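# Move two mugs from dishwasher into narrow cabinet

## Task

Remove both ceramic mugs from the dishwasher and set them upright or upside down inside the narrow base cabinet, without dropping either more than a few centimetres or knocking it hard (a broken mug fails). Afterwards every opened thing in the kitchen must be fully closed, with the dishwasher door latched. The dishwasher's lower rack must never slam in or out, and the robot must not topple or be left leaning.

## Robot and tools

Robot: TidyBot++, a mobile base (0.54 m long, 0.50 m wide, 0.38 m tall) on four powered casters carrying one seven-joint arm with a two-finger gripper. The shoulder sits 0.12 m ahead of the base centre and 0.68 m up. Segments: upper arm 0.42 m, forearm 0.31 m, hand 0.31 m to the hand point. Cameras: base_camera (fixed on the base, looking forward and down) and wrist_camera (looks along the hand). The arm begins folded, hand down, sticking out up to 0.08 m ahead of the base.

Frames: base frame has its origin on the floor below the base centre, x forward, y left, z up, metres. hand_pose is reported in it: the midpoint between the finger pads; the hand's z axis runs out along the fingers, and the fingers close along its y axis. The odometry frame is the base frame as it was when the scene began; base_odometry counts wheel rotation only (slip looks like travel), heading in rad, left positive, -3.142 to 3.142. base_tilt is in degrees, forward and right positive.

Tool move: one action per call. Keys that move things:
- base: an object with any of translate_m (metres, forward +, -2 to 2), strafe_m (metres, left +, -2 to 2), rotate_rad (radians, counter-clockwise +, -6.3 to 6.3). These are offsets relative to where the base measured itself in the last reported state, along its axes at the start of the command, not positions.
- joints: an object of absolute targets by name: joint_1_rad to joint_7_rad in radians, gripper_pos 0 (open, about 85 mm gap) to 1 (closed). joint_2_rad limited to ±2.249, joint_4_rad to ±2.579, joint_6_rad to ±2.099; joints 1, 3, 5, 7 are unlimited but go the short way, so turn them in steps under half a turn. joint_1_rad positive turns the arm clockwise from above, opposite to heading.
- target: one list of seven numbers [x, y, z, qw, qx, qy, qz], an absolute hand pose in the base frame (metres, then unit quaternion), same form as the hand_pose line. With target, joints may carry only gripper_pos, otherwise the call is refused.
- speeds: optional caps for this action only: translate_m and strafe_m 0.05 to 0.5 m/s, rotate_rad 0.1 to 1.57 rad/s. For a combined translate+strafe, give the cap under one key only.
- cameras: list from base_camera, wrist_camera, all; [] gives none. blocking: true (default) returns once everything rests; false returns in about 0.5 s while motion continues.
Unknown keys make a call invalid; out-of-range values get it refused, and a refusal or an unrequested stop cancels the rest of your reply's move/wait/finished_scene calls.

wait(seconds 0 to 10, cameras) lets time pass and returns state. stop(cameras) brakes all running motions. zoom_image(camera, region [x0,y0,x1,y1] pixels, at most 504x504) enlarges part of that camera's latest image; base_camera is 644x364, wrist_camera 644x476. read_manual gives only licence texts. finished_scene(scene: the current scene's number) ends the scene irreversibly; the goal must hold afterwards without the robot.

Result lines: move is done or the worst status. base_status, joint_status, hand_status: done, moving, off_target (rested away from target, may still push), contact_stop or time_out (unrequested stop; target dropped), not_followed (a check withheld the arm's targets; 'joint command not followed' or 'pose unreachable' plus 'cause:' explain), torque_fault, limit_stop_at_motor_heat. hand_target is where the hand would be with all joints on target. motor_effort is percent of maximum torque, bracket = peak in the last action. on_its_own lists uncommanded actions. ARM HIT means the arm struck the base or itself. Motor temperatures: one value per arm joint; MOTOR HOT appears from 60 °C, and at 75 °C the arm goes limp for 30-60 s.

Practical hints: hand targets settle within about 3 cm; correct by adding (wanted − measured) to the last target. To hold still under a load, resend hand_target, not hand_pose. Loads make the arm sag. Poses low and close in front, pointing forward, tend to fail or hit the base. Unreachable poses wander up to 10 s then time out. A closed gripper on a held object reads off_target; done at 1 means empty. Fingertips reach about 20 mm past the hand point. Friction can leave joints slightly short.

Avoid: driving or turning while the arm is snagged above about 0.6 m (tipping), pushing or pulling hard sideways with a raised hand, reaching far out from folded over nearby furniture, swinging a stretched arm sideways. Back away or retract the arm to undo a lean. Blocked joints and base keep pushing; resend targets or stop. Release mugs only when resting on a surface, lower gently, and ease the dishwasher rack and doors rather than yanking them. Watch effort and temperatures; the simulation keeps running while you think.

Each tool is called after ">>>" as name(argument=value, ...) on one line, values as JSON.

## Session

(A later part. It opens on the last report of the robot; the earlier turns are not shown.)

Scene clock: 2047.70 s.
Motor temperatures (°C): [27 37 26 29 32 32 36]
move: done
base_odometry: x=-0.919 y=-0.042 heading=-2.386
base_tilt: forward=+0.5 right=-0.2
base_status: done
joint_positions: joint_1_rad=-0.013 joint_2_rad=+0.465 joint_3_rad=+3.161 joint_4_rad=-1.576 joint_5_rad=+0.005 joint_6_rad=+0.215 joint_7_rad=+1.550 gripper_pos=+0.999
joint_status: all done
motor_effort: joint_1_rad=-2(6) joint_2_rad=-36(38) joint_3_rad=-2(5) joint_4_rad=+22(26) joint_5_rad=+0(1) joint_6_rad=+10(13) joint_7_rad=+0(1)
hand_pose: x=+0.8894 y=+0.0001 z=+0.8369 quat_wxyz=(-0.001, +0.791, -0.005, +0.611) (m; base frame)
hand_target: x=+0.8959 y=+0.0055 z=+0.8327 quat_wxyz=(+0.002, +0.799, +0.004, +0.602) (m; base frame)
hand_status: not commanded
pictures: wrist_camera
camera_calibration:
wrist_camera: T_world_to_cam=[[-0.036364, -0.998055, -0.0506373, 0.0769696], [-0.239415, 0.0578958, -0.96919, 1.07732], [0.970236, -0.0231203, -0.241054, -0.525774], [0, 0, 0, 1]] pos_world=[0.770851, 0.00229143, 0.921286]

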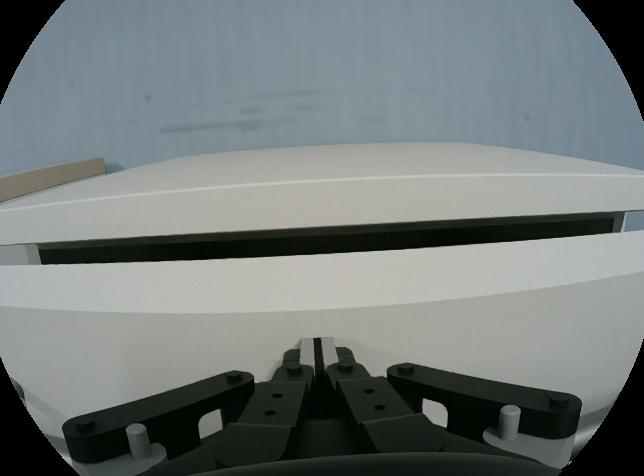

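>>> move(base={"translate_m": 0.03}, speeds={"translate_m": 0.05}, cameras=["wrist_camera"])

Scene clock: 2052.07 s.
Motor temperatures (°C): [27 37 26 29 32 32 36]
move: done
base_odometry: x=-0.941 y=-0.063 heading=-2.385
base_tilt: forward=+0.4 right=-0.1
base_status: done
joint_positions: joint_1_rad=-0.013 joint_2_rad=+0.465 joint_3_rad=+3.161 joint_4_rad=-1.571 joint_5_rad=+0.005 joint_6_rad=+0.213 joint_7_rad=+1.550 gripper_pos=+0.999
joint_status: not commanded
motor_effort: joint_1_rad=-1(5) joint_2_rad=-35(37) joint_3_rad=-1(5) joint_4_rad=+22(25) joint_5_rad=+1(1) joint_6_rad=+10(11) joint_7_rad=+0(0)
hand_pose: x=+0.8901 y=-0.0005 z=+0.8392 quat_wxyz=(-0.001, +0.790, -0.005, +0.613) (m; base frame)
hand_target: x=+0.8959 y=+0.0055 z=+0.8327 quat_wxyz=(+0.002, +0.799, +0.004, +0.602) (m; base frame)
hand_status: not commanded
pictures: wrist_camera
camera_calibration:
wrist_camera: T_world_to_cam=[[-0.0369474, -0.998027, -0.0507685, 0.0772615], [-0.23666, 0.0580966, -0.969854, 1.07789], [0.97089, -0.0238187, -0.238339, -0.528803], [0, 0, 0, 1]] pos_world=[0.771358, 0.00189175, 0.923285]

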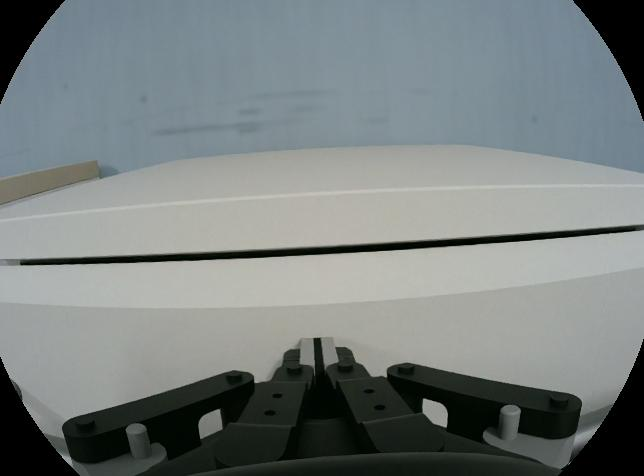

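>>> move(base={"translate_m": 0.02}, speeds={"translate_m": 0.05}, cameras=["wrist_camera"])

Scene clock: 2055.80 s.
Motor temperatures (°C): [27 37 26 29 32 32 36]
move: done
base_odometry: x=-0.956 y=-0.076 heading=-2.385
base_tilt: forward=+0.5 right=-0.1
base_status: done
joint_positions: joint_1_rad=-0.012 joint_2_rad=+0.465 joint_3_rad=+3.161 joint_4_rad=-1.568 joint_5_rad=+0.005 joint_6_rad=+0.211 joint_7_rad=+1.550 gripper_pos=+0.999
joint_status: not commanded
motor_effort: joint_1_rad=-2(5) joint_2_rad=-35(38) joint_3_rad=-2(5) joint_4_rad=+21(25) joint_5_rad=+1(1) joint_6_rad=+9(11) joint_7_rad=+0(1)
hand_pose: x=+0.8908 y=-0.0012 z=+0.8404 quat_wxyz=(+0.000, +0.790, -0.006, +0.613) (m; base frame)
hand_target: x=+0.8959 y=+0.0055 z=+0.8327 quat_wxyz=(+0.002, +0.799, +0.004, +0.602) (m; base frame)
hand_status: not commanded
pictures: wrist_camera
camera_calibration:
wrist_camera: T_world_to_cam=[[-0.0377855, -0.997999, -0.050701, 0.0773165], [-0.235426, 0.0581996, -0.970148, 1.07833], [0.971157, -0.0247212, -0.237154, -0.530368], [0, 0, 0, 1]] pos_world=[0.771861, 0.00129179, 0.924285]

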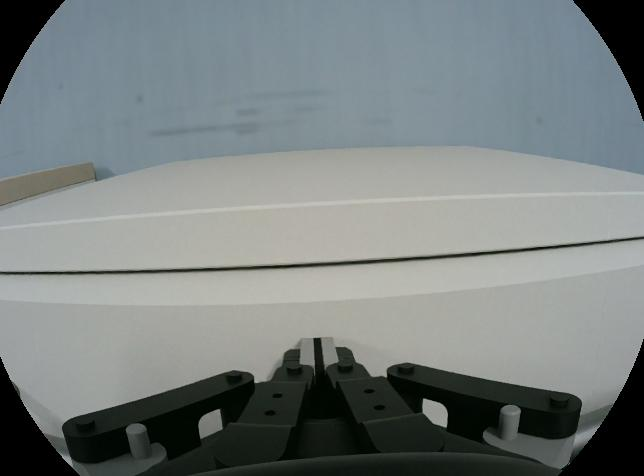

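>>> move(base={"translate_m": 0.012}, speeds={"translate_m": 0.05}, cameras=[])

>>> move(base={"translate_m": 0.012}, speeds={"translate_m": 0.05}, cameras=["wrist_camera"])

Scene clock: 2060.47 s.
Motor temperatures (°C): [27 36 26 29 32 32 36]
move: done
base_odometry: x=-0.964 y=-0.085 heading=-2.384
base_tilt: forward=+0.5 right=-0.2
base_status: done
joint_positions: joint_1_rad=-0.011 joint_2_rad=+0.466 joint_3_rad=+3.161 joint_4_rad=-1.565 joint_5_rad=+0.005 joint_6_rad=+0.209 joint_7_rad=+1.550 gripper_pos=+0.999
joint_status: not commanded
motor_effort: joint_1_rad=-2(5) joint_2_rad=-35(37) joint_3_rad=-2(5) joint_4_rad=+20(25) joint_5_rad=+1(1) joint_6_rad=+8(11) joint_7_rad=+0(1)
hand_pose: x=+0.8913 y=-0.0018 z=+0.8410 quat_wxyz=(+0.000, +0.790, -0.006, +0.613) (m; base frame)
hand_target: x=+0.8959 y=+0.0055 z=+0.8327 quat_wxyz=(+0.002, +0.799, +0.004, +0.602) (m; base frame)
hand_status: not commanded
pictures: none
No camera images: "cameras" was empty.

Scene clock: 2061.13 s.
Motor temperatures (°C): [27 36 26 29 32 32 36]
move: done
base_odometry: x=-0.973 y=-0.093 heading=-2.384
base_tilt: forward=+0.5 right=-0.2
base_status: done
joint_positions: joint_1_rad=-0.011 joint_2_rad=+0.461 joint_3_rad=+3.161 joint_4_rad=-1.565 joint_5_rad=+0.005 joint_6_rad=+0.201 joint_7_rad=+1.550 gripper_pos=+0.999
joint_status: not commanded
motor_effort: joint_1_rad=-3(5) joint_2_rad=-34(36) joint_3_rad=-4(5) joint_4_rad=+23(27) joint_5_rad=+1(1) joint_6_rad=+11(12) joint_7_rad=+0(1)
hand_pose: x=+0.8901 y=-0.0025 z=+0.8417 quat_wxyz=(+0.000, +0.791, -0.006, +0.612) (m; base frame)
hand_target: x=+0.8959 y=+0.0055 z=+0.8327 quat_wxyz=(+0.002, +0.799, +0.004, +0.602) (m; base frame)
hand_status: not commanded
pictures: wrist_camera
camera_calibration:
wrist_camera: T_world_to_cam=[[-0.0397877, -0.997935, -0.0504182, 0.0775815], [-0.23891, 0.0584957, -0.969278, 1.08196], [0.970226, -0.0265199, -0.240745, -0.525624], [0, 0, 0, 1]] pos_world=[0.771552, 0.000192075, 0.926086]

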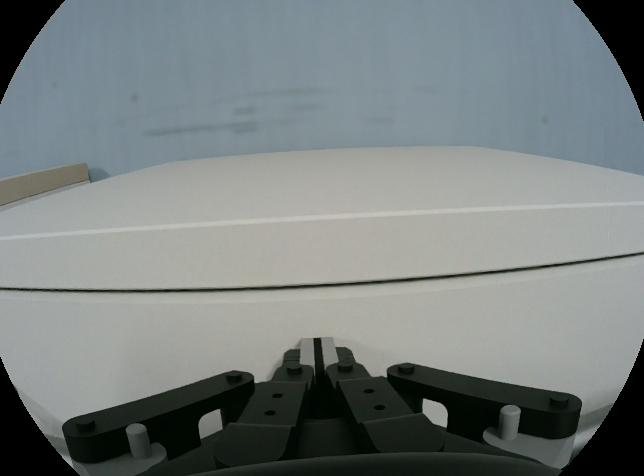

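>>> move(base={"translate_m": 0.012}, speeds={"translate_m": 0.05}, cameras=[])

>>> move(base={"translate_m": 0.012}, speeds={"translate_m": 0.05}, cameras=["base_camera", "wrist_camera"])

Scene clock: 2068.13 s.
Motor temperatures (°C): [27 36 26 29 32 32 36]
move: done
base_odometry: x=-0.981 y=-0.101 heading=-2.384
base_tilt: forward=+0.4 right=-0.2
base_status: done
joint_positions: joint_1_rad=-0.010 joint_2_rad=+0.449 joint_3_rad=+3.162 joint_4_rad=-1.573 joint_5_rad=+0.005 joint_6_rad=+0.185 joint_7_rad=+1.550 gripper_pos=+0.999
joint_status: not commanded
motor_effort: joint_1_rad=-3(6) joint_2_rad=-31(35) joint_3_rad=-3(6) joint_4_rad=+26(33) joint_5_rad=+1(1) joint_6_rad=+12(17) joint_7_rad=+0(1)
hand_pose: x=+0.8849 y=-0.0028 z=+0.8419 quat_wxyz=(+0.000, +0.795, -0.007, +0.607) (m; base frame)
hand_target: x=+0.8959 y=+0.0055 z=+0.8327 quat_wxyz=(+0.002, +0.799, +0.004, +0.602) (m; base frame)
hand_status: not commanded
pictures: none
No camera images: "cameras" was empty.

Scene clock: 2068.77 s.
Motor temperatures (°C): [27 36 26 29 32 32 36]
move: done
base_odometry: x=-0.990 y=-0.109 heading=-2.383
base_tilt: forward=+0.4 right=-0.2
base_status: done
joint_positions: joint_1_rad=-0.010 joint_2_rad=+0.422 joint_3_rad=+3.162 joint_4_rad=-1.597 joint_5_rad=+0.005 joint_6_rad=+0.165 joint_7_rad=+1.550 gripper_pos=+0.999
joint_status: not commanded
motor_effort: joint_1_rad=-4(5) joint_2_rad=-25(32) joint_3_rad=-4(5) joint_4_rad=+30(33) joint_5_rad=+1(1) joint_6_rad=+14(17) joint_7_rad=+0(1)
hand_pose: x=+0.8737 y=-0.0031 z=+0.8418 quat_wxyz=(+0.000, +0.800, -0.007, +0.600) (m; base frame)
hand_target: x=+0.8959 y=+0.0055 z=+0.8327 quat_wxyz=(+0.002, +0.799, +0.004, +0.602) (m; base frame)
hand_status: not commanded
pictures: base_camera, wrist_camera
camera_calibration:
wrist_camera: T_world_to_cam=[[-0.0423932, -0.997852, -0.0499453, 0.0782445], [-0.267309, 0.0594959, -0.961772, 1.09661], [0.962678, -0.0274218, -0.269257, -0.47911], [0, 0, 0, 1]] pos_world=[0.757681, -0.00030571, 0.929597]

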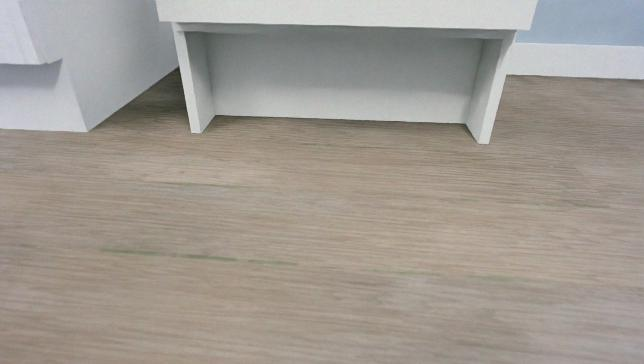

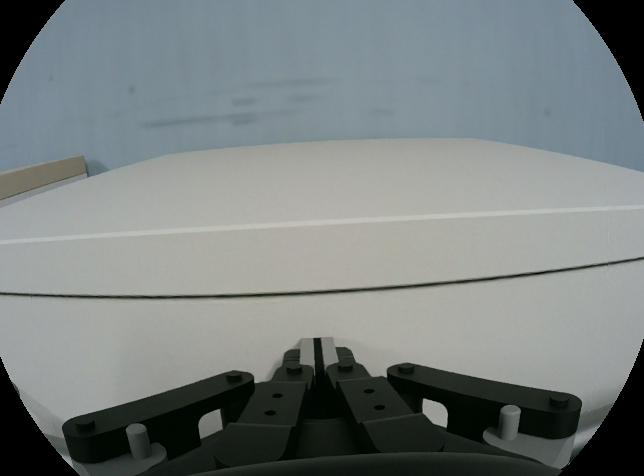

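>>> move(base={"translate_m": 0.015}, speeds={"translate_m": 0.05}, cameras=[])

>>> move(base={"translate_m": 0.015}, speeds={"translate_m": 0.05}, cameras=["wrist_camera"])

Scene clock: 2074.97 s.
Motor temperatures (°C): [27 36 26 29 32 32 36]
move: done
base_odometry: x=-1.000 y=-0.119 heading=-2.383
base_tilt: forward=+0.4 right=-0.1
base_status: done
joint_positions: joint_1_rad=-0.010 joint_2_rad=+0.391 joint_3_rad=+3.162 joint_4_rad=-1.625 joint_5_rad=+0.005 joint_6_rad=+0.138 joint_7_rad=+1.550 gripper_pos=+0.999
joint_status: not commanded
motor_effort: joint_1_rad=-4(5) joint_2_rad=-19(27) joint_3_rad=-3(5) joint_4_rad=+34(39) joint_5_rad=+1(1) joint_6_rad=+18(21) joint_7_rad=+0(1)
hand_pose: x=+0.8601 y=-0.0035 z=+0.8416 quat_wxyz=(+0.000, +0.807, -0.008, +0.591) (m; base frame)
hand_target: x=+0.8959 y=+0.0055 z=+0.8327 quat_wxyz=(+0.002, +0.799, +0.004, +0.602) (m; base frame)
hand_status: not commanded
pictures: none
No camera images: "cameras" was empty.

Scene clock: 2075.80 s.
Motor temperatures (°C): [27 36 26 29 32 32 36]
move: done
base_odometry: x=-1.010 y=-0.129 heading=-2.383
base_tilt: forward=+0.4 right=-0.2
base_status: done
joint_positions: joint_1_rad=-0.010 joint_2_rad=+0.360 joint_3_rad=+3.162 joint_4_rad=-1.650 joint_5_rad=+0.005 joint_6_rad=+0.112 joint_7_rad=+1.550 gripper_pos=+0.999
joint_status: not commanded
motor_effort: joint_1_rad=-3(5) joint_2_rad=-11(20) joint_3_rad=-3(5) joint_4_rad=+38(44) joint_5_rad=+1(1) joint_6_rad=+21(25) joint_7_rad=+0(1)
hand_pose: x=+0.8466 y=-0.0039 z=+0.8416 quat_wxyz=(+0.000, +0.813, -0.008, +0.582) (m; base frame)
hand_target: x=+0.8959 y=+0.0055 z=+0.8327 quat_wxyz=(+0.002, +0.799, +0.004, +0.602) (m; base frame)
hand_status: not commanded
pictures: wrist_camera
camera_calibration:
wrist_camera: T_world_to_cam=[[-0.0461193, -0.997712, -0.0494303, 0.0790579], [-0.308627, 0.0612935, -0.949206, 1.1136], [0.950064, -0.0285212, -0.310748, -0.407492], [0, 0, 0, 1]] pos_world=[0.734477, -0.0010016, 0.934318]

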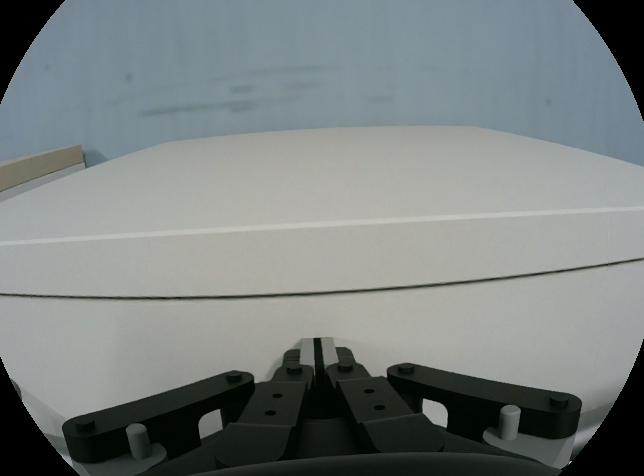

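>>> move(base={"translate_m": 0.015}, speeds={"translate_m": 0.05}, cameras=[])

>>> move(base={"translate_m": -0.075}, speeds={"translate_m": 0.05}, cameras=["wrist_camera"])

>>> move(base={"translate_m": -0.015}, speeds={"translate_m": 0.05}, cameras=["wrist_camera"])

Scene clock: 2085.40 s.
Motor temperatures (°C): [27 36 26 30 32 32 36]
move: time_out
base_odometry: x=-1.019 y=-0.137 heading=-2.383
base_tilt: forward=+0.3 right=-0.1
base_status: translate_m time_out (by the wheels' count: +0.012 of +0.015)
joint_positions: joint_1_rad=-0.010 joint_2_rad=+0.334 joint_3_rad=+3.162 joint_4_rad=-1.670 joint_5_rad=+0.005 joint_6_rad=+0.085 joint_7_rad=+1.550 gripper_pos=+0.999
joint_status: not commanded
motor_effort: joint_1_rad=-5(6) joint_2_rad=-6(14) joint_3_rad=-3(5) joint_4_rad=+41(48) joint_5_rad=+1(1) joint_6_rad=+23(28) joint_7_rad=+0(1)
hand_pose: x=+0.8352 y=-0.0041 z=+0.8416 quat_wxyz=(+0.000, +0.819, -0.009, +0.574) (m; base frame)
hand_target: x=+0.8959 y=+0.0055 z=+0.8327 quat_wxyz=(+0.002, +0.799, +0.004, +0.602) (m; base frame)
hand_status: not commanded
pictures: none
No camera images: "cameras" was empty.

not run: a stop that you did not command came earlier in this reply.

not run: a stop that you did not command came earlier in this reply.

>>> move(base={"translate_m": -0.07}, speeds={"translate_m": 0.05}, cameras=["wrist_camera"])

>>> move(base={"translate_m": -0.02}, speeds={"translate_m": 0.05}, cameras=["wrist_camera"])

Scene clock: 2091.00 s.
Motor temperatures (°C): [27 36 26 30 32 32 36]
move: done
base_odometry: x=-0.968 y=-0.089 heading=-2.383
base_tilt: forward=+0.5 right=-0.1
base_status: done
joint_positions: joint_1_rad=-0.010 joint_2_rad=+0.473 joint_3_rad=+3.162 joint_4_rad=-1.553 joint_5_rad=+0.005 joint_6_rad=+0.127 joint_7_rad=+1.550 gripper_pos=+0.999
joint_status: not commanded
motor_effort: joint_1_rad=+0(5) joint_2_rad=-37(39) joint_3_rad=-2(4) joint_4_rad=+19(41) joint_5_rad=+0(1) joint_6_rad=+8(23) joint_7_rad=+0(1)
hand_pose: x=+0.8880 y=-0.0033 z=+0.8179 quat_wxyz=(+0.001, +0.813, -0.007, +0.582) (m; base frame)
hand_target: x=+0.8959 y=+0.0055 z=+0.8327 quat_wxyz=(+0.002, +0.799, +0.004, +0.602) (m; base frame)
hand_status: not commanded
pictures: wrist_camera
camera_calibration:
wrist_camera: T_world_to_cam=[[-0.0450603, -0.997856, -0.047462, 0.0777797], [-0.308774, 0.0590957, -0.949298, 1.10414], [0.950067, -0.0281206, -0.310775, -0.454119], [0, 0, 0, 1]] pos_world=[0.775877, -0.00040685, 0.910718]

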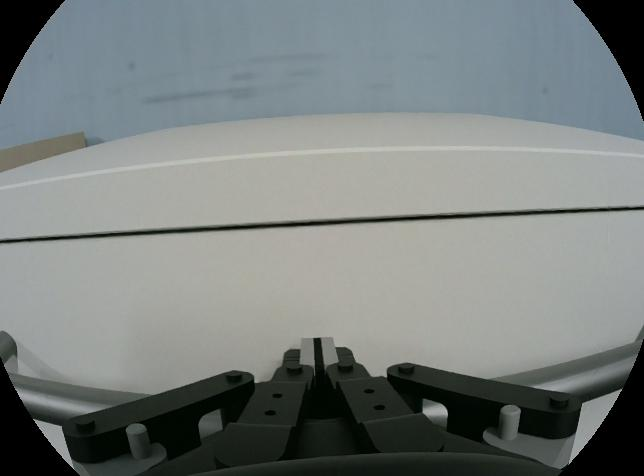

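Scene clock: 2091.87 s.
Motor temperatures (°C): [27 36 26 30 32 32 36]
move: done
base_odometry: x=-0.954 y=-0.075 heading=-2.383
base_tilt: forward=+0.5 right=-0.2
base_status: done
joint_positions: joint_1_rad=-0.010 joint_2_rad=+0.470 joint_3_rad=+3.162 joint_4_rad=-1.548 joint_5_rad=+0.005 joint_6_rad=+0.131 joint_7_rad=+1.550 gripper_pos=+0.999
joint_status: not commanded
motor_effort: joint_1_rad=+0(2) joint_2_rad=-36(41) joint_3_rad=-1(2) joint_4_rad=+18(20) joint_5_rad=+0(1) joint_6_rad=+7(9) joint_7_rad=+0(1)
hand_pose: x=+0.8891 y=-0.0032 z=+0.8241 quat_wxyz=(+0.001, +0.810, -0.007, +0.587) (m; base frame)
hand_target: x=+0.8959 y=+0.0055 z=+0.8327 quat_wxyz=(+0.002, +0.799, +0.004, +0.602) (m; base frame)
hand_status: not commanded
pictures: wrist_camera
camera_calibration:
wrist_camera: T_world_to_cam=[[-0.0442935, -0.997868, -0.0479392, 0.0779545], [-0.297895, 0.0589958, -0.952774, 1.10346], [0.953571, -0.0279209, -0.299873, -0.465446], [0, 0, 0, 1]] pos_world=[0.776004, -0.000307045, 0.915512]

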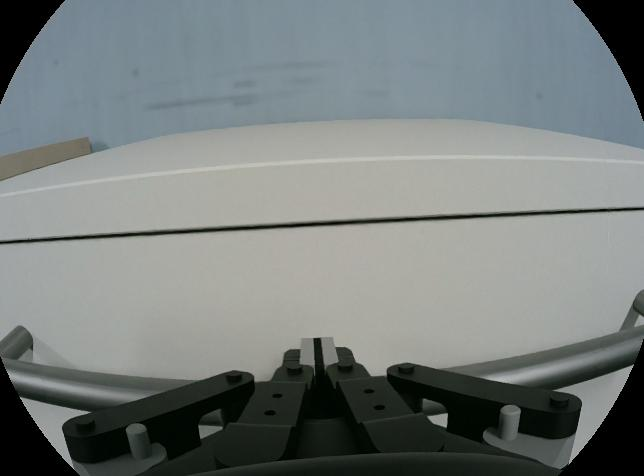

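>>> move(base={"translate_m": -0.10}, speeds={"translate_m": 0.1}, cameras=["wrist_camera"])

Scene clock: 2098.33 s.
Motor temperatures (°C): [27 35 26 30 32 32 36]
move: done
base_odometry: x=-0.881 y=-0.006 heading=-2.383
base_tilt: forward=+0.5 right=-0.2
base_status: done
joint_positions: joint_1_rad=-0.010 joint_2_rad=+0.477 joint_3_rad=+3.162 joint_4_rad=-1.547 joint_5_rad=+0.005 joint_6_rad=+0.132 joint_7_rad=+1.550 gripper_pos=+0.999
joint_status: not commanded
motor_effort: joint_1_rad=+0(2) joint_2_rad=-38(39) joint_3_rad=-2(2) joint_4_rad=+20(21) joint_5_rad=+0(1) joint_6_rad=+8(9) joint_7_rad=+0(1)
hand_pose: x=+0.8902 y=-0.0031 z=+0.8196 quat_wxyz=(+0.001, +0.811, -0.007, +0.585) (m; base frame)
hand_target: x=+0.8959 y=+0.0055 z=+0.8327 quat_wxyz=(+0.002, +0.799, +0.004, +0.602) (m; base frame)
hand_status: not commanded
pictures: wrist_camera
camera_calibration:
wrist_camera: T_world_to_cam=[[-0.0444232, -0.997876, -0.0476368, 0.0777583], [-0.302998, 0.0588959, -0.951169, 1.10269], [0.951955, -0.0278202, -0.304971, -0.462127], [0, 0, 0, 1]] pos_world=[0.777492, -0.000207264, 0.911615]

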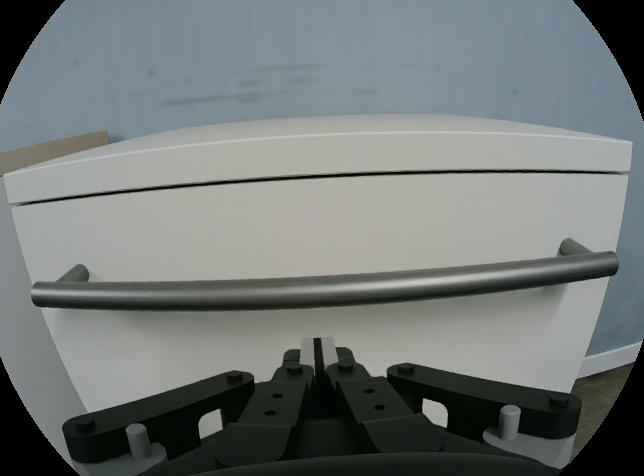

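>>> zoom_image(camera="wrist_camera", region=[400, 100, 644, 260])

>>> zoom_image(camera="wrist_camera", region=[0, 120, 244, 280])

Scaled by 2.066.

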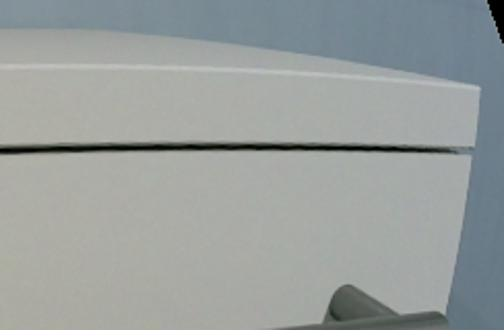

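Scaled by 2.066.

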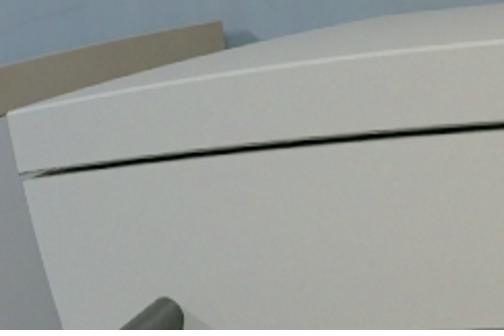

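>>> move(joints={"joint_2_rad": 0.06, "joint_4_rad": -2.15, "joint_6_rad": -0.17, "joint_7_rad": 3.15}, cameras=[])

>>> move(base={"rotate_rad": -1.582}, cameras=["base_camera", "wrist_camera"])

Scene clock: 2119.53 s.
Motor temperatures (°C): [27 35 26 30 32 32 36]
move: done
base_odometry: x=-0.881 y=-0.006 heading=-2.383
base_tilt: forward=+0.5 right=-0.1
base_status: not commanded
joint_positions: joint_1_rad=-0.010 joint_2_rad=+0.070 joint_3_rad=+3.162 joint_4_rad=-2.128 joint_5_rad=+0.005 joint_6_rad=-0.106 joint_7_rad=+3.097 gripper_pos=+0.999
joint_status: all done
motor_effort: joint_1_rad=+0(1) joint_2_rad=-21(39) joint_3_rad=+0(2) joint_4_rad=+17(20) joint_5_rad=+0(1) joint_6_rad=+6(9) joint_7_rad=+1(1)
hand_pose: x=+0.6343 y=-0.0038 z=+0.7082 quat_wxyz=(+0.284, +0.662, +0.630, +0.291) (m; base frame)
hand_target: x=+0.6116 y=+0.0022 z=+0.6890 quat_wxyz=(+0.264, +0.653, +0.660, +0.262) (m; base frame)
hand_status: not commanded
pictures: none
No camera images: "cameras" was empty.

Scene clock: 2121.83 s.
Motor temperatures (°C): [27 35 26 30 32 32 36]
move: done
base_odometry: x=-0.881 y=-0.006 heading=+2.319
base_tilt: forward=+0.4 right=-0.1
base_status: done
joint_positions: joint_1_rad=-0.012 joint_2_rad=+0.070 joint_3_rad=+3.163 joint_4_rad=-2.128 joint_5_rad=+0.005 joint_6_rad=-0.107 joint_7_rad=+3.100 gripper_pos=+0.999
joint_status: not commanded
motor_effort: joint_1_rad=+0(3) joint_2_rad=-21(23) joint_3_rad=+0(3) joint_4_rad=+17(17) joint_5_rad=+0(1) joint_6_rad=+6(7) joint_7_rad=+0(1)
hand_pose: x=+0.6341 y=-0.0034 z=+0.7080 quat_wxyz=(+0.283, +0.661, +0.631, +0.290) (m; base frame)
hand_target: x=+0.6116 y=+0.0022 z=+0.6890 quat_wxyz=(+0.264, +0.653, +0.660, +0.262) (m; base frame)
hand_status: not commanded
pictures: base_camera, wrist_camera
camera_calibration:
wrist_camera: T_world_to_cam=[[0.654417, -0.0908969, 0.75065, -0.944452], [-0.0578313, -0.995857, -0.0701719, 0.136198], [0.753919, 0.00251066, -0.656963, 0.122524], [0, 0, 0, 1]] pos_world=[0.53357, 0.0494783, 0.799004]

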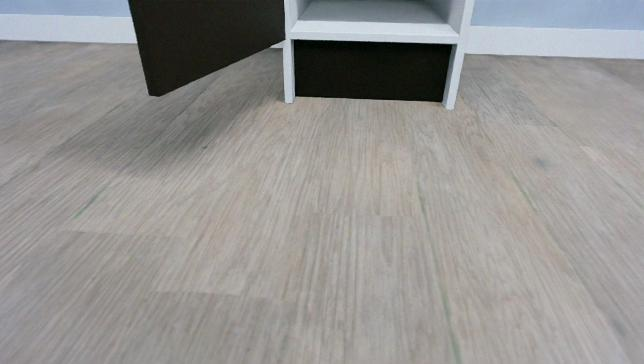

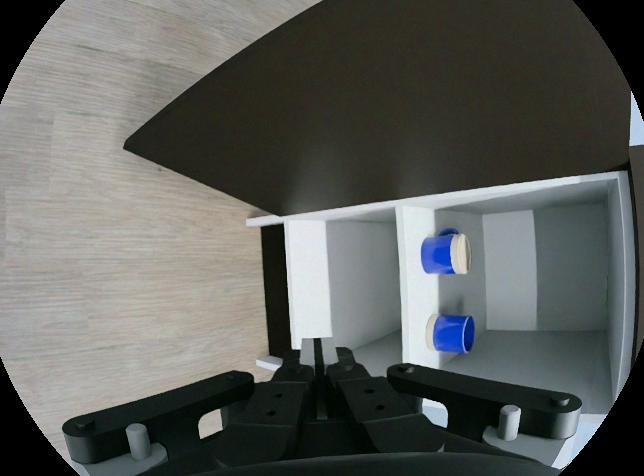

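>>> move(base={"strafe_m": 0.42}, speeds={"strafe_m": 0.35}, cameras=["wrist_camera"])

>>> move(joints={"joint_2_rad": 1.014, "joint_4_rad": -1.85, "joint_6_rad": 0.60, "joint_7_rad": 3.15}, cameras=["base_camera", "wrist_camera"])

Scene clock: 2133.63 s.
Motor temperatures (°C): [27 35 26 30 32 32 36]
move: done
base_odometry: x=-1.189 y=-0.292 heading=+2.318
base_tilt: forward=+0.5 right=-0.1
base_status: done
joint_positions: joint_1_rad=-0.015 joint_2_rad=+0.070 joint_3_rad=+3.163 joint_4_rad=-2.128 joint_5_rad=+0.005 joint_6_rad=-0.108 joint_7_rad=+3.100 gripper_pos=+0.999
joint_status: not commanded
motor_effort: joint_1_rad=+0(3) joint_2_rad=-21(21) joint_3_rad=-1(3) joint_4_rad=+17(17) joint_5_rad=+0(1) joint_6_rad=+7(7) joint_7_rad=+0(1)
hand_pose: x=+0.6340 y=-0.0019 z=+0.7079 quat_wxyz=(+0.283, +0.660, +0.632, +0.290) (m; base frame)
hand_target: x=+0.6116 y=+0.0022 z=+0.6890 quat_wxyz=(+0.264, +0.653, +0.660, +0.262) (m; base frame)
hand_status: not commanded
pictures: wrist_camera
camera_calibration:
wrist_camera: T_world_to_cam=[[0.654859, -0.0887064, 0.750527, -0.944391], [-0.054699, -0.996046, -0.0699983, 0.135575], [0.753769, 0.00478603, -0.657123, 0.122692], [0, 0, 0, 1]] pos_world=[0.533377, 0.0506785, 0.798904]

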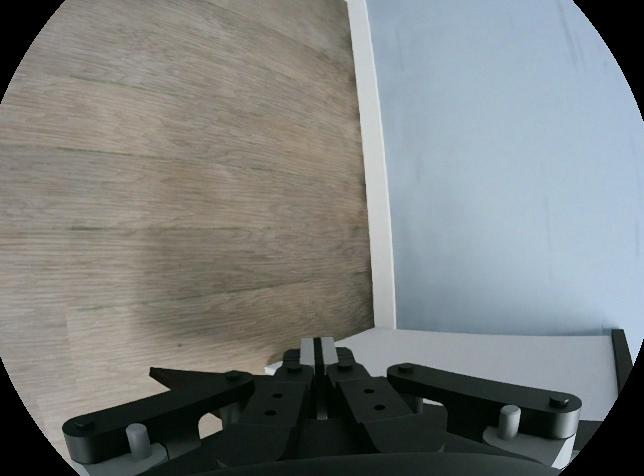

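Scene clock: 2136.20 s.
Motor temperatures (°C): [27 35 26 30 32 32 36]
move: done
base_odometry: x=-1.189 y=-0.292 heading=+2.318
base_tilt: forward=+0.4 right=-0.2
base_status: not commanded
joint_positions: joint_1_rad=-0.015 joint_2_rad=+1.010 joint_3_rad=+3.163 joint_4_rad=-1.879 joint_5_rad=+0.005 joint_6_rad=+0.533 joint_7_rad=+3.100 gripper_pos=+0.999
joint_status: all done
motor_effort: joint_1_rad=+0(1) joint_2_rad=-40(43) joint_3_rad=-1(2) joint_4_rad=+8(18) joint_5_rad=+0(1) joint_6_rad=+6(7) joint_7_rad=-1(2)
hand_pose: x=+0.7742 y=-0.0008 z=+0.3811 quat_wxyz=(+0.270, +0.661, +0.645, +0.271) (m; base frame)
hand_target: x=+0.8019 y=+0.0040 z=+0.4028 quat_wxyz=(+0.305, +0.632, +0.648, +0.296) (m; base frame)
hand_status: not commanded
pictures: base_camera, wrist_camera
camera_calibration:
wrist_camera: T_world_to_cam=[[0.69223, -0.0707544, 0.7182, -0.807475], [-0.0465134, -0.997487, -0.0534372, 0.108816], [0.720177, 0.0035849, -0.693781, -0.157699], [0, 0, 0, 1]] pos_world=[0.677591, 0.0519755, 0.476334]

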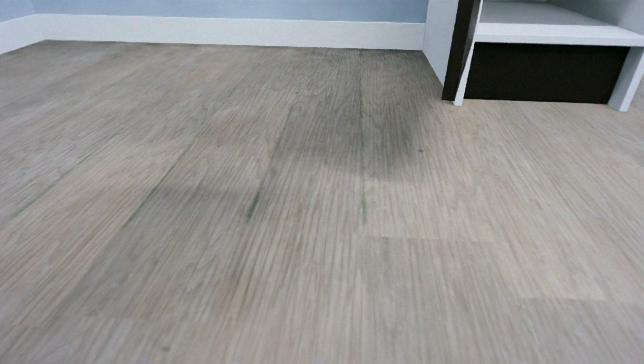

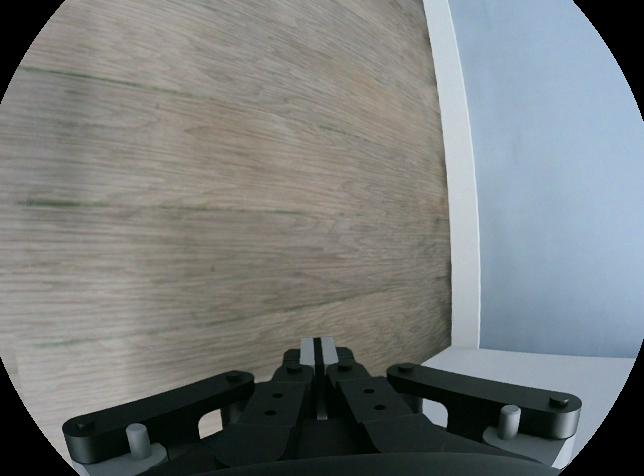

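>>> move(base={"translate_m": 0.07}, speeds={"translate_m": 0.2}, cameras=[])

>>> move(base={"strafe_m": -0.20}, speeds={"strafe_m": 0.12}, cameras=["base_camera", "wrist_camera"])

Scene clock: 2149.37 s.
Motor temperatures (°C): [27 35 26 30 32 32 36]
move: done
base_odometry: x=-1.237 y=-0.241 heading=+2.318
base_tilt: forward=+0.5 right=-0.1
base_status: done
joint_positions: joint_1_rad=-0.015 joint_2_rad=+1.010 joint_3_rad=+3.163 joint_4_rad=-1.864 joint_5_rad=+0.005 joint_6_rad=+0.541 joint_7_rad=+3.100 gripper_pos=+0.999
joint_status: not commanded
motor_effort: joint_1_rad=-1(2) joint_2_rad=-40(42) joint_3_rad=-2(2) joint_4_rad=+8(10) joint_5_rad=+0(1) joint_6_rad=+7(7) joint_7_rad=+0(1)
hand_pose: x=+0.7834 y=-0.0007 z=+0.3869 quat_wxyz=(+0.277, +0.658, +0.642, +0.279) (m; base frame)
hand_target: x=+0.8019 y=+0.0040 z=+0.4028 quat_wxyz=(+0.305, +0.632, +0.648, +0.296) (m; base frame)
hand_status: not commanded
pictures: none
No camera images: "cameras" was empty.

Scene clock: 2151.63 s.
Motor temperatures (°C): [27 35 26 30 32 32 36]
move: done
base_odometry: x=-1.090 y=-0.104 heading=+2.318
base_tilt: forward=+0.5 right=-0.1
base_status: done
joint_positions: joint_1_rad=-0.016 joint_2_rad=+1.010 joint_3_rad=+3.162 joint_4_rad=-1.864 joint_5_rad=+0.005 joint_6_rad=+0.541 joint_7_rad=+3.100 gripper_pos=+0.999
joint_status: not commanded
motor_effort: joint_1_rad=+0(5) joint_2_rad=-41(42) joint_3_rad=-1(3) joint_4_rad=+8(9) joint_5_rad=+0(1) joint_6_rad=+7(7) joint_7_rad=+0(1)
hand_pose: x=+0.7834 y=+0.0009 z=+0.3869 quat_wxyz=(+0.277, +0.658, +0.643, +0.279) (m; base frame)
hand_target: x=+0.8019 y=+0.0040 z=+0.4028 quat_wxyz=(+0.305, +0.632, +0.648, +0.296) (m; base frame)
hand_status: not commanded
pictures: base_camera, wrist_camera
camera_calibration:
wrist_camera: T_world_to_cam=[[0.676307, -0.0700512, 0.733281, -0.811196], [-0.0430874, -0.997525, -0.0555551, 0.109305], [0.735359, 0.00597715, -0.677652, -0.178518], [0, 0, 0, 1]] pos_world=[0.684602, 0.053276, 0.479934]

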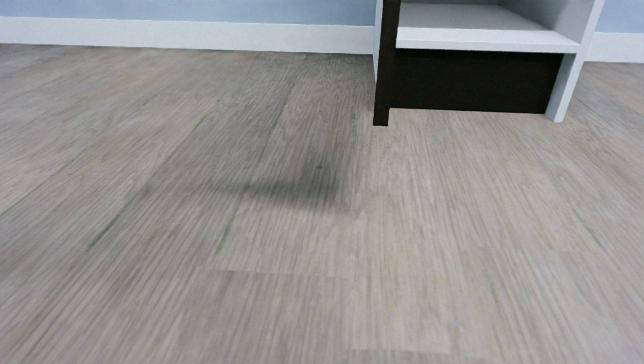

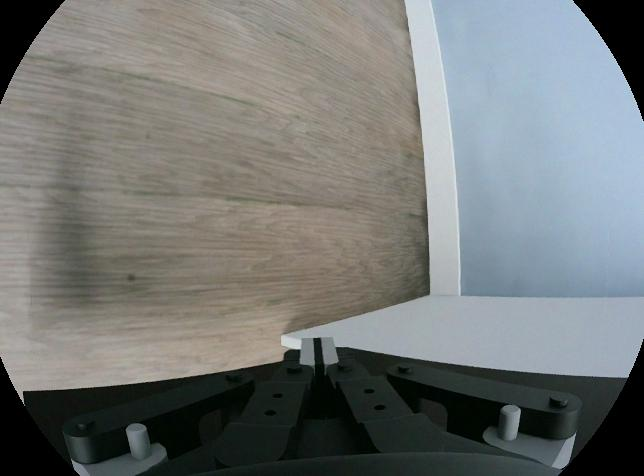

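>>> move(base={"strafe_m": -0.20}, speeds={"strafe_m": 0.12}, cameras=["wrist_camera"])

>>> move(base={"strafe_m": -0.11}, speeds={"strafe_m": 0.12}, cameras=["base_camera", "wrist_camera"])

Scene clock: 2158.03 s.
Motor temperatures (°C): [27 35 26 29 32 32 36]
move: done
base_odometry: x=-0.944 y=+0.032 heading=+2.318
base_tilt: forward=+0.5 right=-0.1
base_status: done
joint_positions: joint_1_rad=-0.016 joint_2_rad=+1.011 joint_3_rad=+3.162 joint_4_rad=-1.864 joint_5_rad=+0.005 joint_6_rad=+0.541 joint_7_rad=+3.100 gripper_pos=+0.999
joint_status: not commanded
motor_effort: joint_1_rad=-1(4) joint_2_rad=-41(42) joint_3_rad=-1(4) joint_4_rad=+8(9) joint_5_rad=+0(2) joint_6_rad=+6(7) joint_7_rad=+0(1)
hand_pose: x=+0.7834 y=+0.0004 z=+0.3868 quat_wxyz=(+0.277, +0.658, +0.642, +0.279) (m; base frame)
hand_target: x=+0.8019 y=+0.0040 z=+0.4028 quat_wxyz=(+0.305, +0.632, +0.648, +0.296) (m; base frame)
hand_status: not commanded
pictures: wrist_camera
camera_calibration:
wrist_camera: T_world_to_cam=[[0.676305, -0.0707426, 0.733217, -0.811146], [-0.0438472, -0.997479, -0.0557955, 0.109638], [0.735315, 0.00558526, -0.677702, -0.178441], [0, 0, 0, 1]] pos_world=[0.6846, 0.052976, 0.479933]

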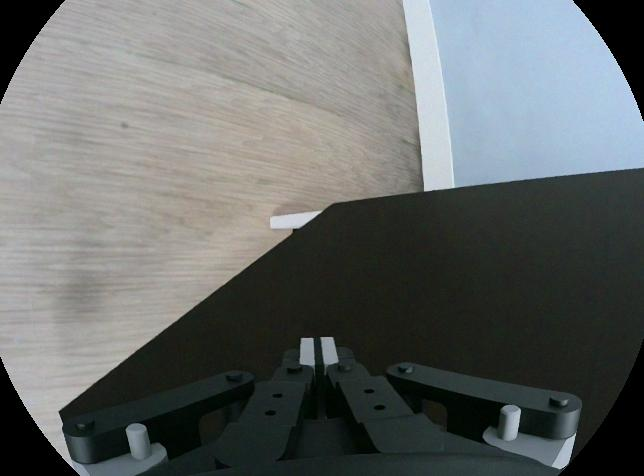

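Scene clock: 2159.53 s.
Motor temperatures (°C): [27 35 26 29 32 32 36]
move: done
base_odometry: x=-0.863 y=+0.107 heading=+2.319
base_tilt: forward=+0.4 right=-0.2
base_status: done
joint_positions: joint_1_rad=-0.018 joint_2_rad=+1.011 joint_3_rad=+3.159 joint_4_rad=-1.864 joint_5_rad=+0.005 joint_6_rad=+0.541 joint_7_rad=+3.100 gripper_pos=+0.999
joint_status: not commanded
motor_effort: joint_1_rad=+0(6) joint_2_rad=-41(42) joint_3_rad=-1(5) joint_4_rad=+8(9) joint_5_rad=+0(3) joint_6_rad=+7(7) joint_7_rad=+0(1)
hand_pose: x=+0.7833 y=+0.0033 z=+0.3868 quat_wxyz=(+0.275, +0.657, +0.643, +0.280) (m; base frame)
hand_target: x=+0.8019 y=+0.0040 z=+0.4028 quat_wxyz=(+0.305, +0.632, +0.648, +0.296) (m; base frame)
hand_status: not commanded
pictures: base_camera, wrist_camera
camera_calibration:
wrist_camera: T_world_to_cam=[[0.676618, -0.0696256, 0.733035, -0.811113], [-0.0400976, -0.997526, -0.0577361, 0.110298], [0.735241, 0.00967239, -0.677737, -0.178408], [0, 0, 0, 1]] pos_world=[0.684409, 0.0552769, 0.480029]

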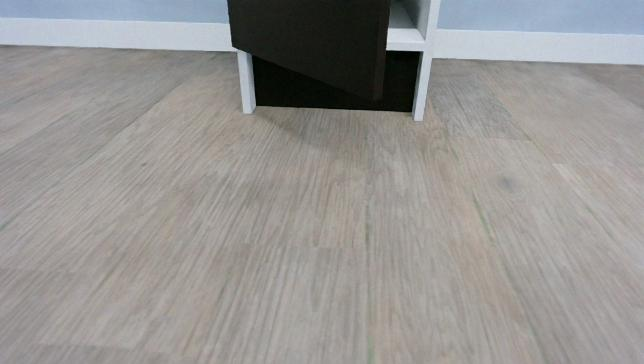

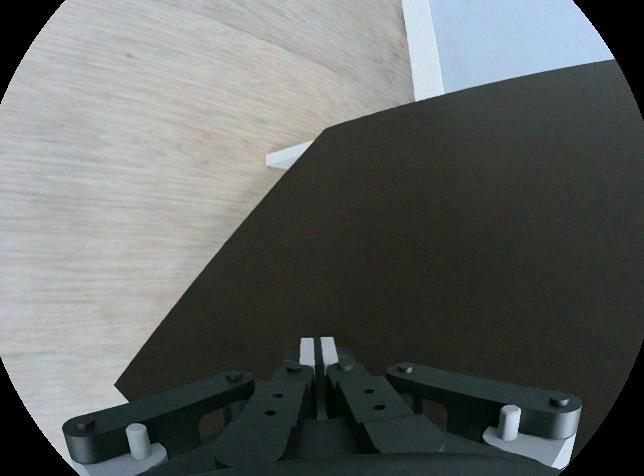

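>>> move(base={"translate_m": 0.07, "strafe_m": -0.06}, speeds={"translate_m": 0.1}, cameras=[])

>>> move(base={"translate_m": 0.06, "strafe_m": -0.02}, speeds={"translate_m": 0.1}, cameras=["base_camera", "wrist_camera"])

Scene clock: 2168.00 s.
Motor temperatures (°C): [27 35 26 29 32 32 36]
move: done
base_odometry: x=-0.866 y=+0.199 heading=+2.318
base_tilt: forward=+0.5 right=-0.1
base_status: done
joint_positions: joint_1_rad=-0.019 joint_2_rad=+1.012 joint_3_rad=+3.158 joint_4_rad=-1.865 joint_5_rad=+0.005 joint_6_rad=+0.541 joint_7_rad=+3.100 gripper_pos=+0.999
joint_status: not commanded
motor_effort: joint_1_rad=+0(4) joint_2_rad=-41(43) joint_3_rad=-1(3) joint_4_rad=+8(13) joint_5_rad=+0(2) joint_6_rad=+6(10) joint_7_rad=+0(1)
hand_pose: x=+0.7829 y=+0.0046 z=+0.3861 quat_wxyz=(+0.275, +0.657, +0.644, +0.280) (m; base frame)
hand_target: x=+0.8019 y=+0.0040 z=+0.4028 quat_wxyz=(+0.305, +0.632, +0.648, +0.296) (m; base frame)
hand_status: not commanded
pictures: none
No camera images: "cameras" was empty.

Scene clock: 2169.20 s.
Motor temperatures (°C): [27 35 26 29 32 32 36]
move: done
base_odometry: x=-0.892 y=+0.257 heading=+2.318
base_tilt: forward=+0.4 right=-0.2
base_status: done
joint_positions: joint_1_rad=-0.019 joint_2_rad=+1.012 joint_3_rad=+3.158 joint_4_rad=-1.864 joint_5_rad=+0.005 joint_6_rad=+0.542 joint_7_rad=+3.100 gripper_pos=+0.999
joint_status: not commanded
motor_effort: joint_1_rad=+0(2) joint_2_rad=-41(42) joint_3_rad=-1(3) joint_4_rad=+8(9) joint_5_rad=+0(1) joint_6_rad=+6(7) joint_7_rad=+0(1)
hand_pose: x=+0.7832 y=+0.0046 z=+0.3862 quat_wxyz=(+0.275, +0.657, +0.644, +0.280) (m; base frame)
hand_target: x=+0.8019 y=+0.0040 z=+0.4028 quat_wxyz=(+0.305, +0.632, +0.648, +0.296) (m; base frame)
hand_status: not commanded
pictures: base_camera, wrist_camera
camera_calibration:
wrist_camera: T_world_to_cam=[[0.677039, -0.0689115, 0.732714, -0.81071], [-0.0384709, -0.997559, -0.0582725, 0.110505], [0.734941, 0.0112645, -0.678037, -0.178354], [0, 0, 0, 1]] pos_world=[0.684213, 0.0563773, 0.479527]

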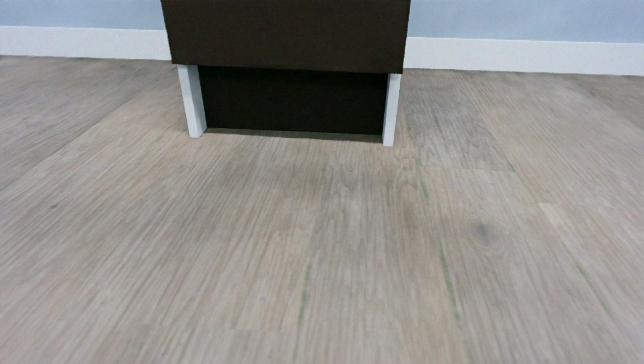

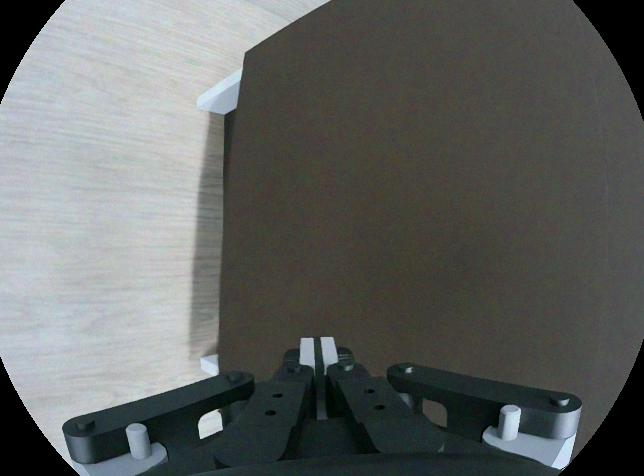

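>>> move(base={"translate_m": 0.06}, speeds={"translate_m": 0.1}, cameras=[])

>>> move(base={"translate_m": 0.05}, speeds={"translate_m": 0.06}, cameras=["base_camera", "wrist_camera"])

Scene clock: 2174.50 s.
Motor temperatures (°C): [27 35 26 29 32 32 36]
move: done
base_odometry: x=-0.933 y=+0.301 heading=+2.318
base_tilt: forward=+0.5 right=-0.2
base_status: done
joint_positions: joint_1_rad=-0.019 joint_2_rad=+1.012 joint_3_rad=+3.158 joint_4_rad=-1.863 joint_5_rad=+0.005 joint_6_rad=+0.542 joint_7_rad=+3.100 gripper_pos=+0.999
joint_status: not commanded
motor_effort: joint_1_rad=+0(2) joint_2_rad=-41(42) joint_3_rad=-1(2) joint_4_rad=+8(10) joint_5_rad=+0(1) joint_6_rad=+6(7) joint_7_rad=+0(1)
hand_pose: x=+0.7838 y=+0.0047 z=+0.3866 quat_wxyz=(+0.275, +0.657, +0.644, +0.281) (m; base frame)
hand_target: x=+0.8019 y=+0.0040 z=+0.4028 quat_wxyz=(+0.305, +0.632, +0.648, +0.296) (m; base frame)
hand_status: not commanded
pictures: none
No camera images: "cameras" was empty.

Scene clock: 2175.97 s.
Motor temperatures (°C): [27 35 26 29 32 32 36]
move: done
base_odometry: x=-0.967 y=+0.338 heading=+2.318
base_tilt: forward=+0.5 right=-0.2
base_status: done
joint_positions: joint_1_rad=-0.019 joint_2_rad=+1.017 joint_3_rad=+3.158 joint_4_rad=-1.870 joint_5_rad=+0.005 joint_6_rad=+0.543 joint_7_rad=+3.100 gripper_pos=+0.999
joint_status: not commanded
motor_effort: joint_1_rad=+0(2) joint_2_rad=-42(44) joint_3_rad=-2(3) joint_4_rad=+10(20) joint_5_rad=+0(1) joint_6_rad=+8(14) joint_7_rad=+1(1)
hand_pose: x=+0.7791 y=+0.0046 z=+0.3815 quat_wxyz=(+0.272, +0.658, +0.645, +0.277) (m; base frame)
hand_target: x=+0.8019 y=+0.0040 z=+0.4028 quat_wxyz=(+0.305, +0.632, +0.648, +0.296) (m; base frame)
hand_status: not commanded
pictures: base_camera, wrist_camera
camera_calibration:
wrist_camera: T_world_to_cam=[[0.683647, -0.0688574, 0.726557, -0.80727], [-0.0390333, -0.997564, -0.0578133, 0.110222], [0.728768, 0.0111639, -0.684669, -0.171139], [0, 0, 0, 1]] pos_world=[0.680911, 0.0562772, 0.475726]

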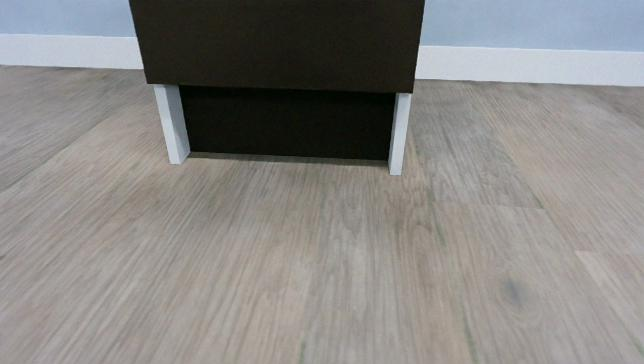

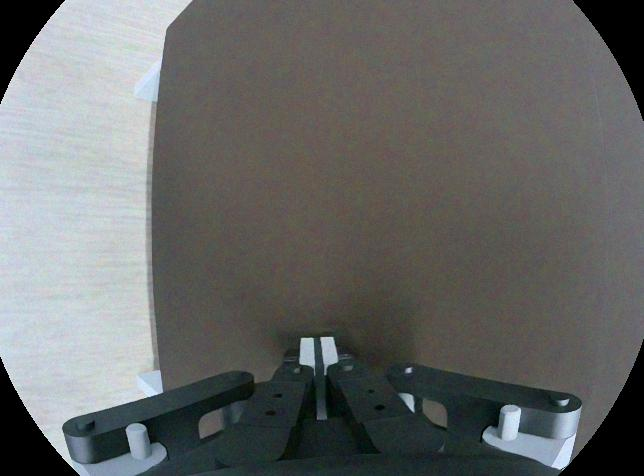

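>>> move(base={"translate_m": 0.02}, speeds={"translate_m": 0.05}, cameras=[])

>>> move(base={"translate_m": 0.02}, speeds={"translate_m": 0.05}, cameras=["wrist_camera"])

Scene clock: 2180.07 s.
Motor temperatures (°C): [27 35 26 29 32 32 36]
move: done
base_odometry: x=-0.981 y=+0.353 heading=+2.317
base_tilt: forward=+0.5 right=-0.2
base_status: done
joint_positions: joint_1_rad=-0.019 joint_2_rad=+1.031 joint_3_rad=+3.158 joint_4_rad=-1.897 joint_5_rad=+0.005 joint_6_rad=+0.543 joint_7_rad=+3.100 gripper_pos=+0.999
joint_status: not commanded
motor_effort: joint_1_rad=+0(2) joint_2_rad=-44(46) joint_3_rad=-1(2) joint_4_rad=+16(20) joint_5_rad=+0(1) joint_6_rad=+12(14) joint_7_rad=+0(1)
hand_pose: x=+0.7602 y=+0.0042 z=+0.3642 quat_wxyz=(+0.259, +0.664, +0.651, +0.263) (m; base frame)
hand_target: x=+0.8019 y=+0.0040 z=+0.4028 quat_wxyz=(+0.305, +0.632, +0.648, +0.296) (m; base frame)
hand_status: not commanded
pictures: none
No camera images: "cameras" was empty.

Scene clock: 2180.97 s.
Motor temperatures (°C): [27 35 26 29 32 32 36]
move: done
base_odometry: x=-0.994 y=+0.368 heading=+2.317
base_tilt: forward=+0.5 right=-0.2
base_status: done
joint_positions: joint_1_rad=-0.019 joint_2_rad=+1.043 joint_3_rad=+3.158 joint_4_rad=-1.926 joint_5_rad=+0.005 joint_6_rad=+0.543 joint_7_rad=+3.100 gripper_pos=+0.999
joint_status: not commanded
motor_effort: joint_1_rad=+0(3) joint_2_rad=-46(47) joint_3_rad=+0(1) joint_4_rad=+20(24) joint_5_rad=+0(1) joint_6_rad=+15(17) joint_7_rad=-1(1)
hand_pose: x=+0.7413 y=+0.0042 z=+0.3494 quat_wxyz=(+0.246, +0.669, +0.656, +0.250) (m; base frame)
hand_target: x=+0.8019 y=+0.0040 z=+0.4028 quat_wxyz=(+0.305, +0.632, +0.648, +0.296) (m; base frame)
hand_status: not commanded
pictures: wrist_camera
camera_calibration:
wrist_camera: T_world_to_cam=[[0.740298, -0.0684671, 0.668784, -0.779928], [-0.043976, -0.997602, -0.0534515, 0.108693], [0.670839, 0.0101596, -0.741533, -0.102749], [0, 0, 0, 1]] pos_world=[0.651087, 0.0560769, 0.451221]

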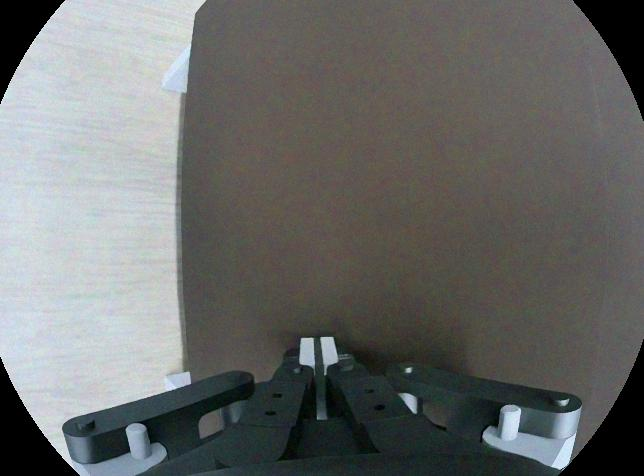

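>>> move(base={"translate_m": -0.35}, speeds={"translate_m": 0.3}, cameras=["base_camera", "wrist_camera"])

Scene clock: 2186.23 s.
Motor temperatures (°C): [27 35 26 29 32 32 36]
move: done
base_odometry: x=-0.756 y=+0.111 heading=+2.317
base_tilt: forward=+0.4 right=-0.1
base_status: done
joint_positions: joint_1_rad=-0.020 joint_2_rad=+1.012 joint_3_rad=+3.158 joint_4_rad=-1.855 joint_5_rad=+0.005 joint_6_rad=+0.568 joint_7_rad=+3.100 gripper_pos=+0.999
joint_status: not commanded
motor_effort: joint_1_rad=+0(5) joint_2_rad=-41(47) joint_3_rad=-1(4) joint_4_rad=+8(19) joint_5_rad=+0(1) joint_6_rad=+7(14) joint_7_rad=+1(1)
hand_pose: x=+0.7934 y=+0.0057 z=+0.3948 quat_wxyz=(+0.286, +0.651, +0.639, +0.292) (m; base frame)
hand_target: x=+0.8019 y=+0.0040 z=+0.4028 quat_wxyz=(+0.305, +0.632, +0.648, +0.296) (m; base frame)
hand_status: not commanded
pictures: base_camera, wrist_camera
camera_calibration:
wrist_camera: T_world_to_cam=[[0.650916, -0.0683482, 0.756067, -0.812294], [-0.0347459, -0.997577, -0.0602671, 0.110254], [0.758354, 0.0129586, -0.651714, -0.209085], [0, 0, 0, 1]] pos_world=[0.691127, 0.0571777, 0.48453]

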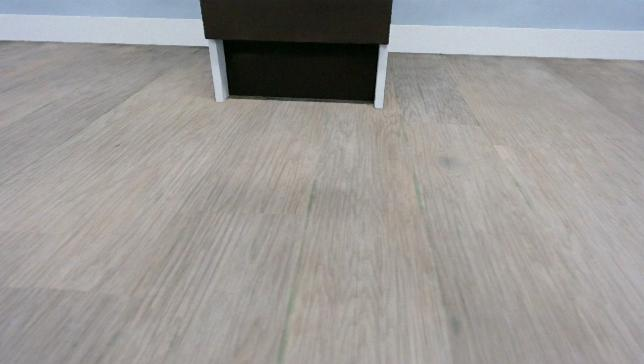

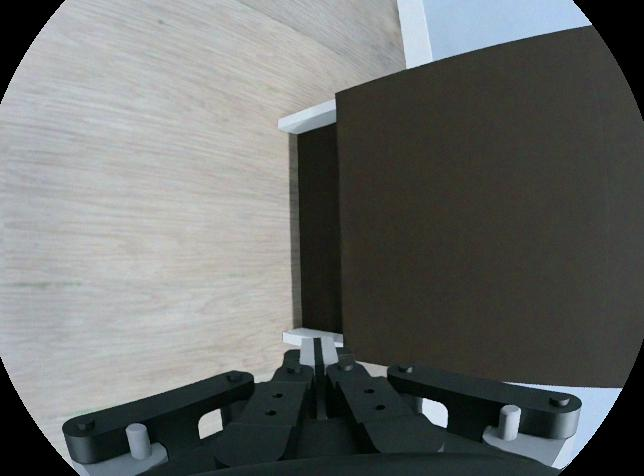

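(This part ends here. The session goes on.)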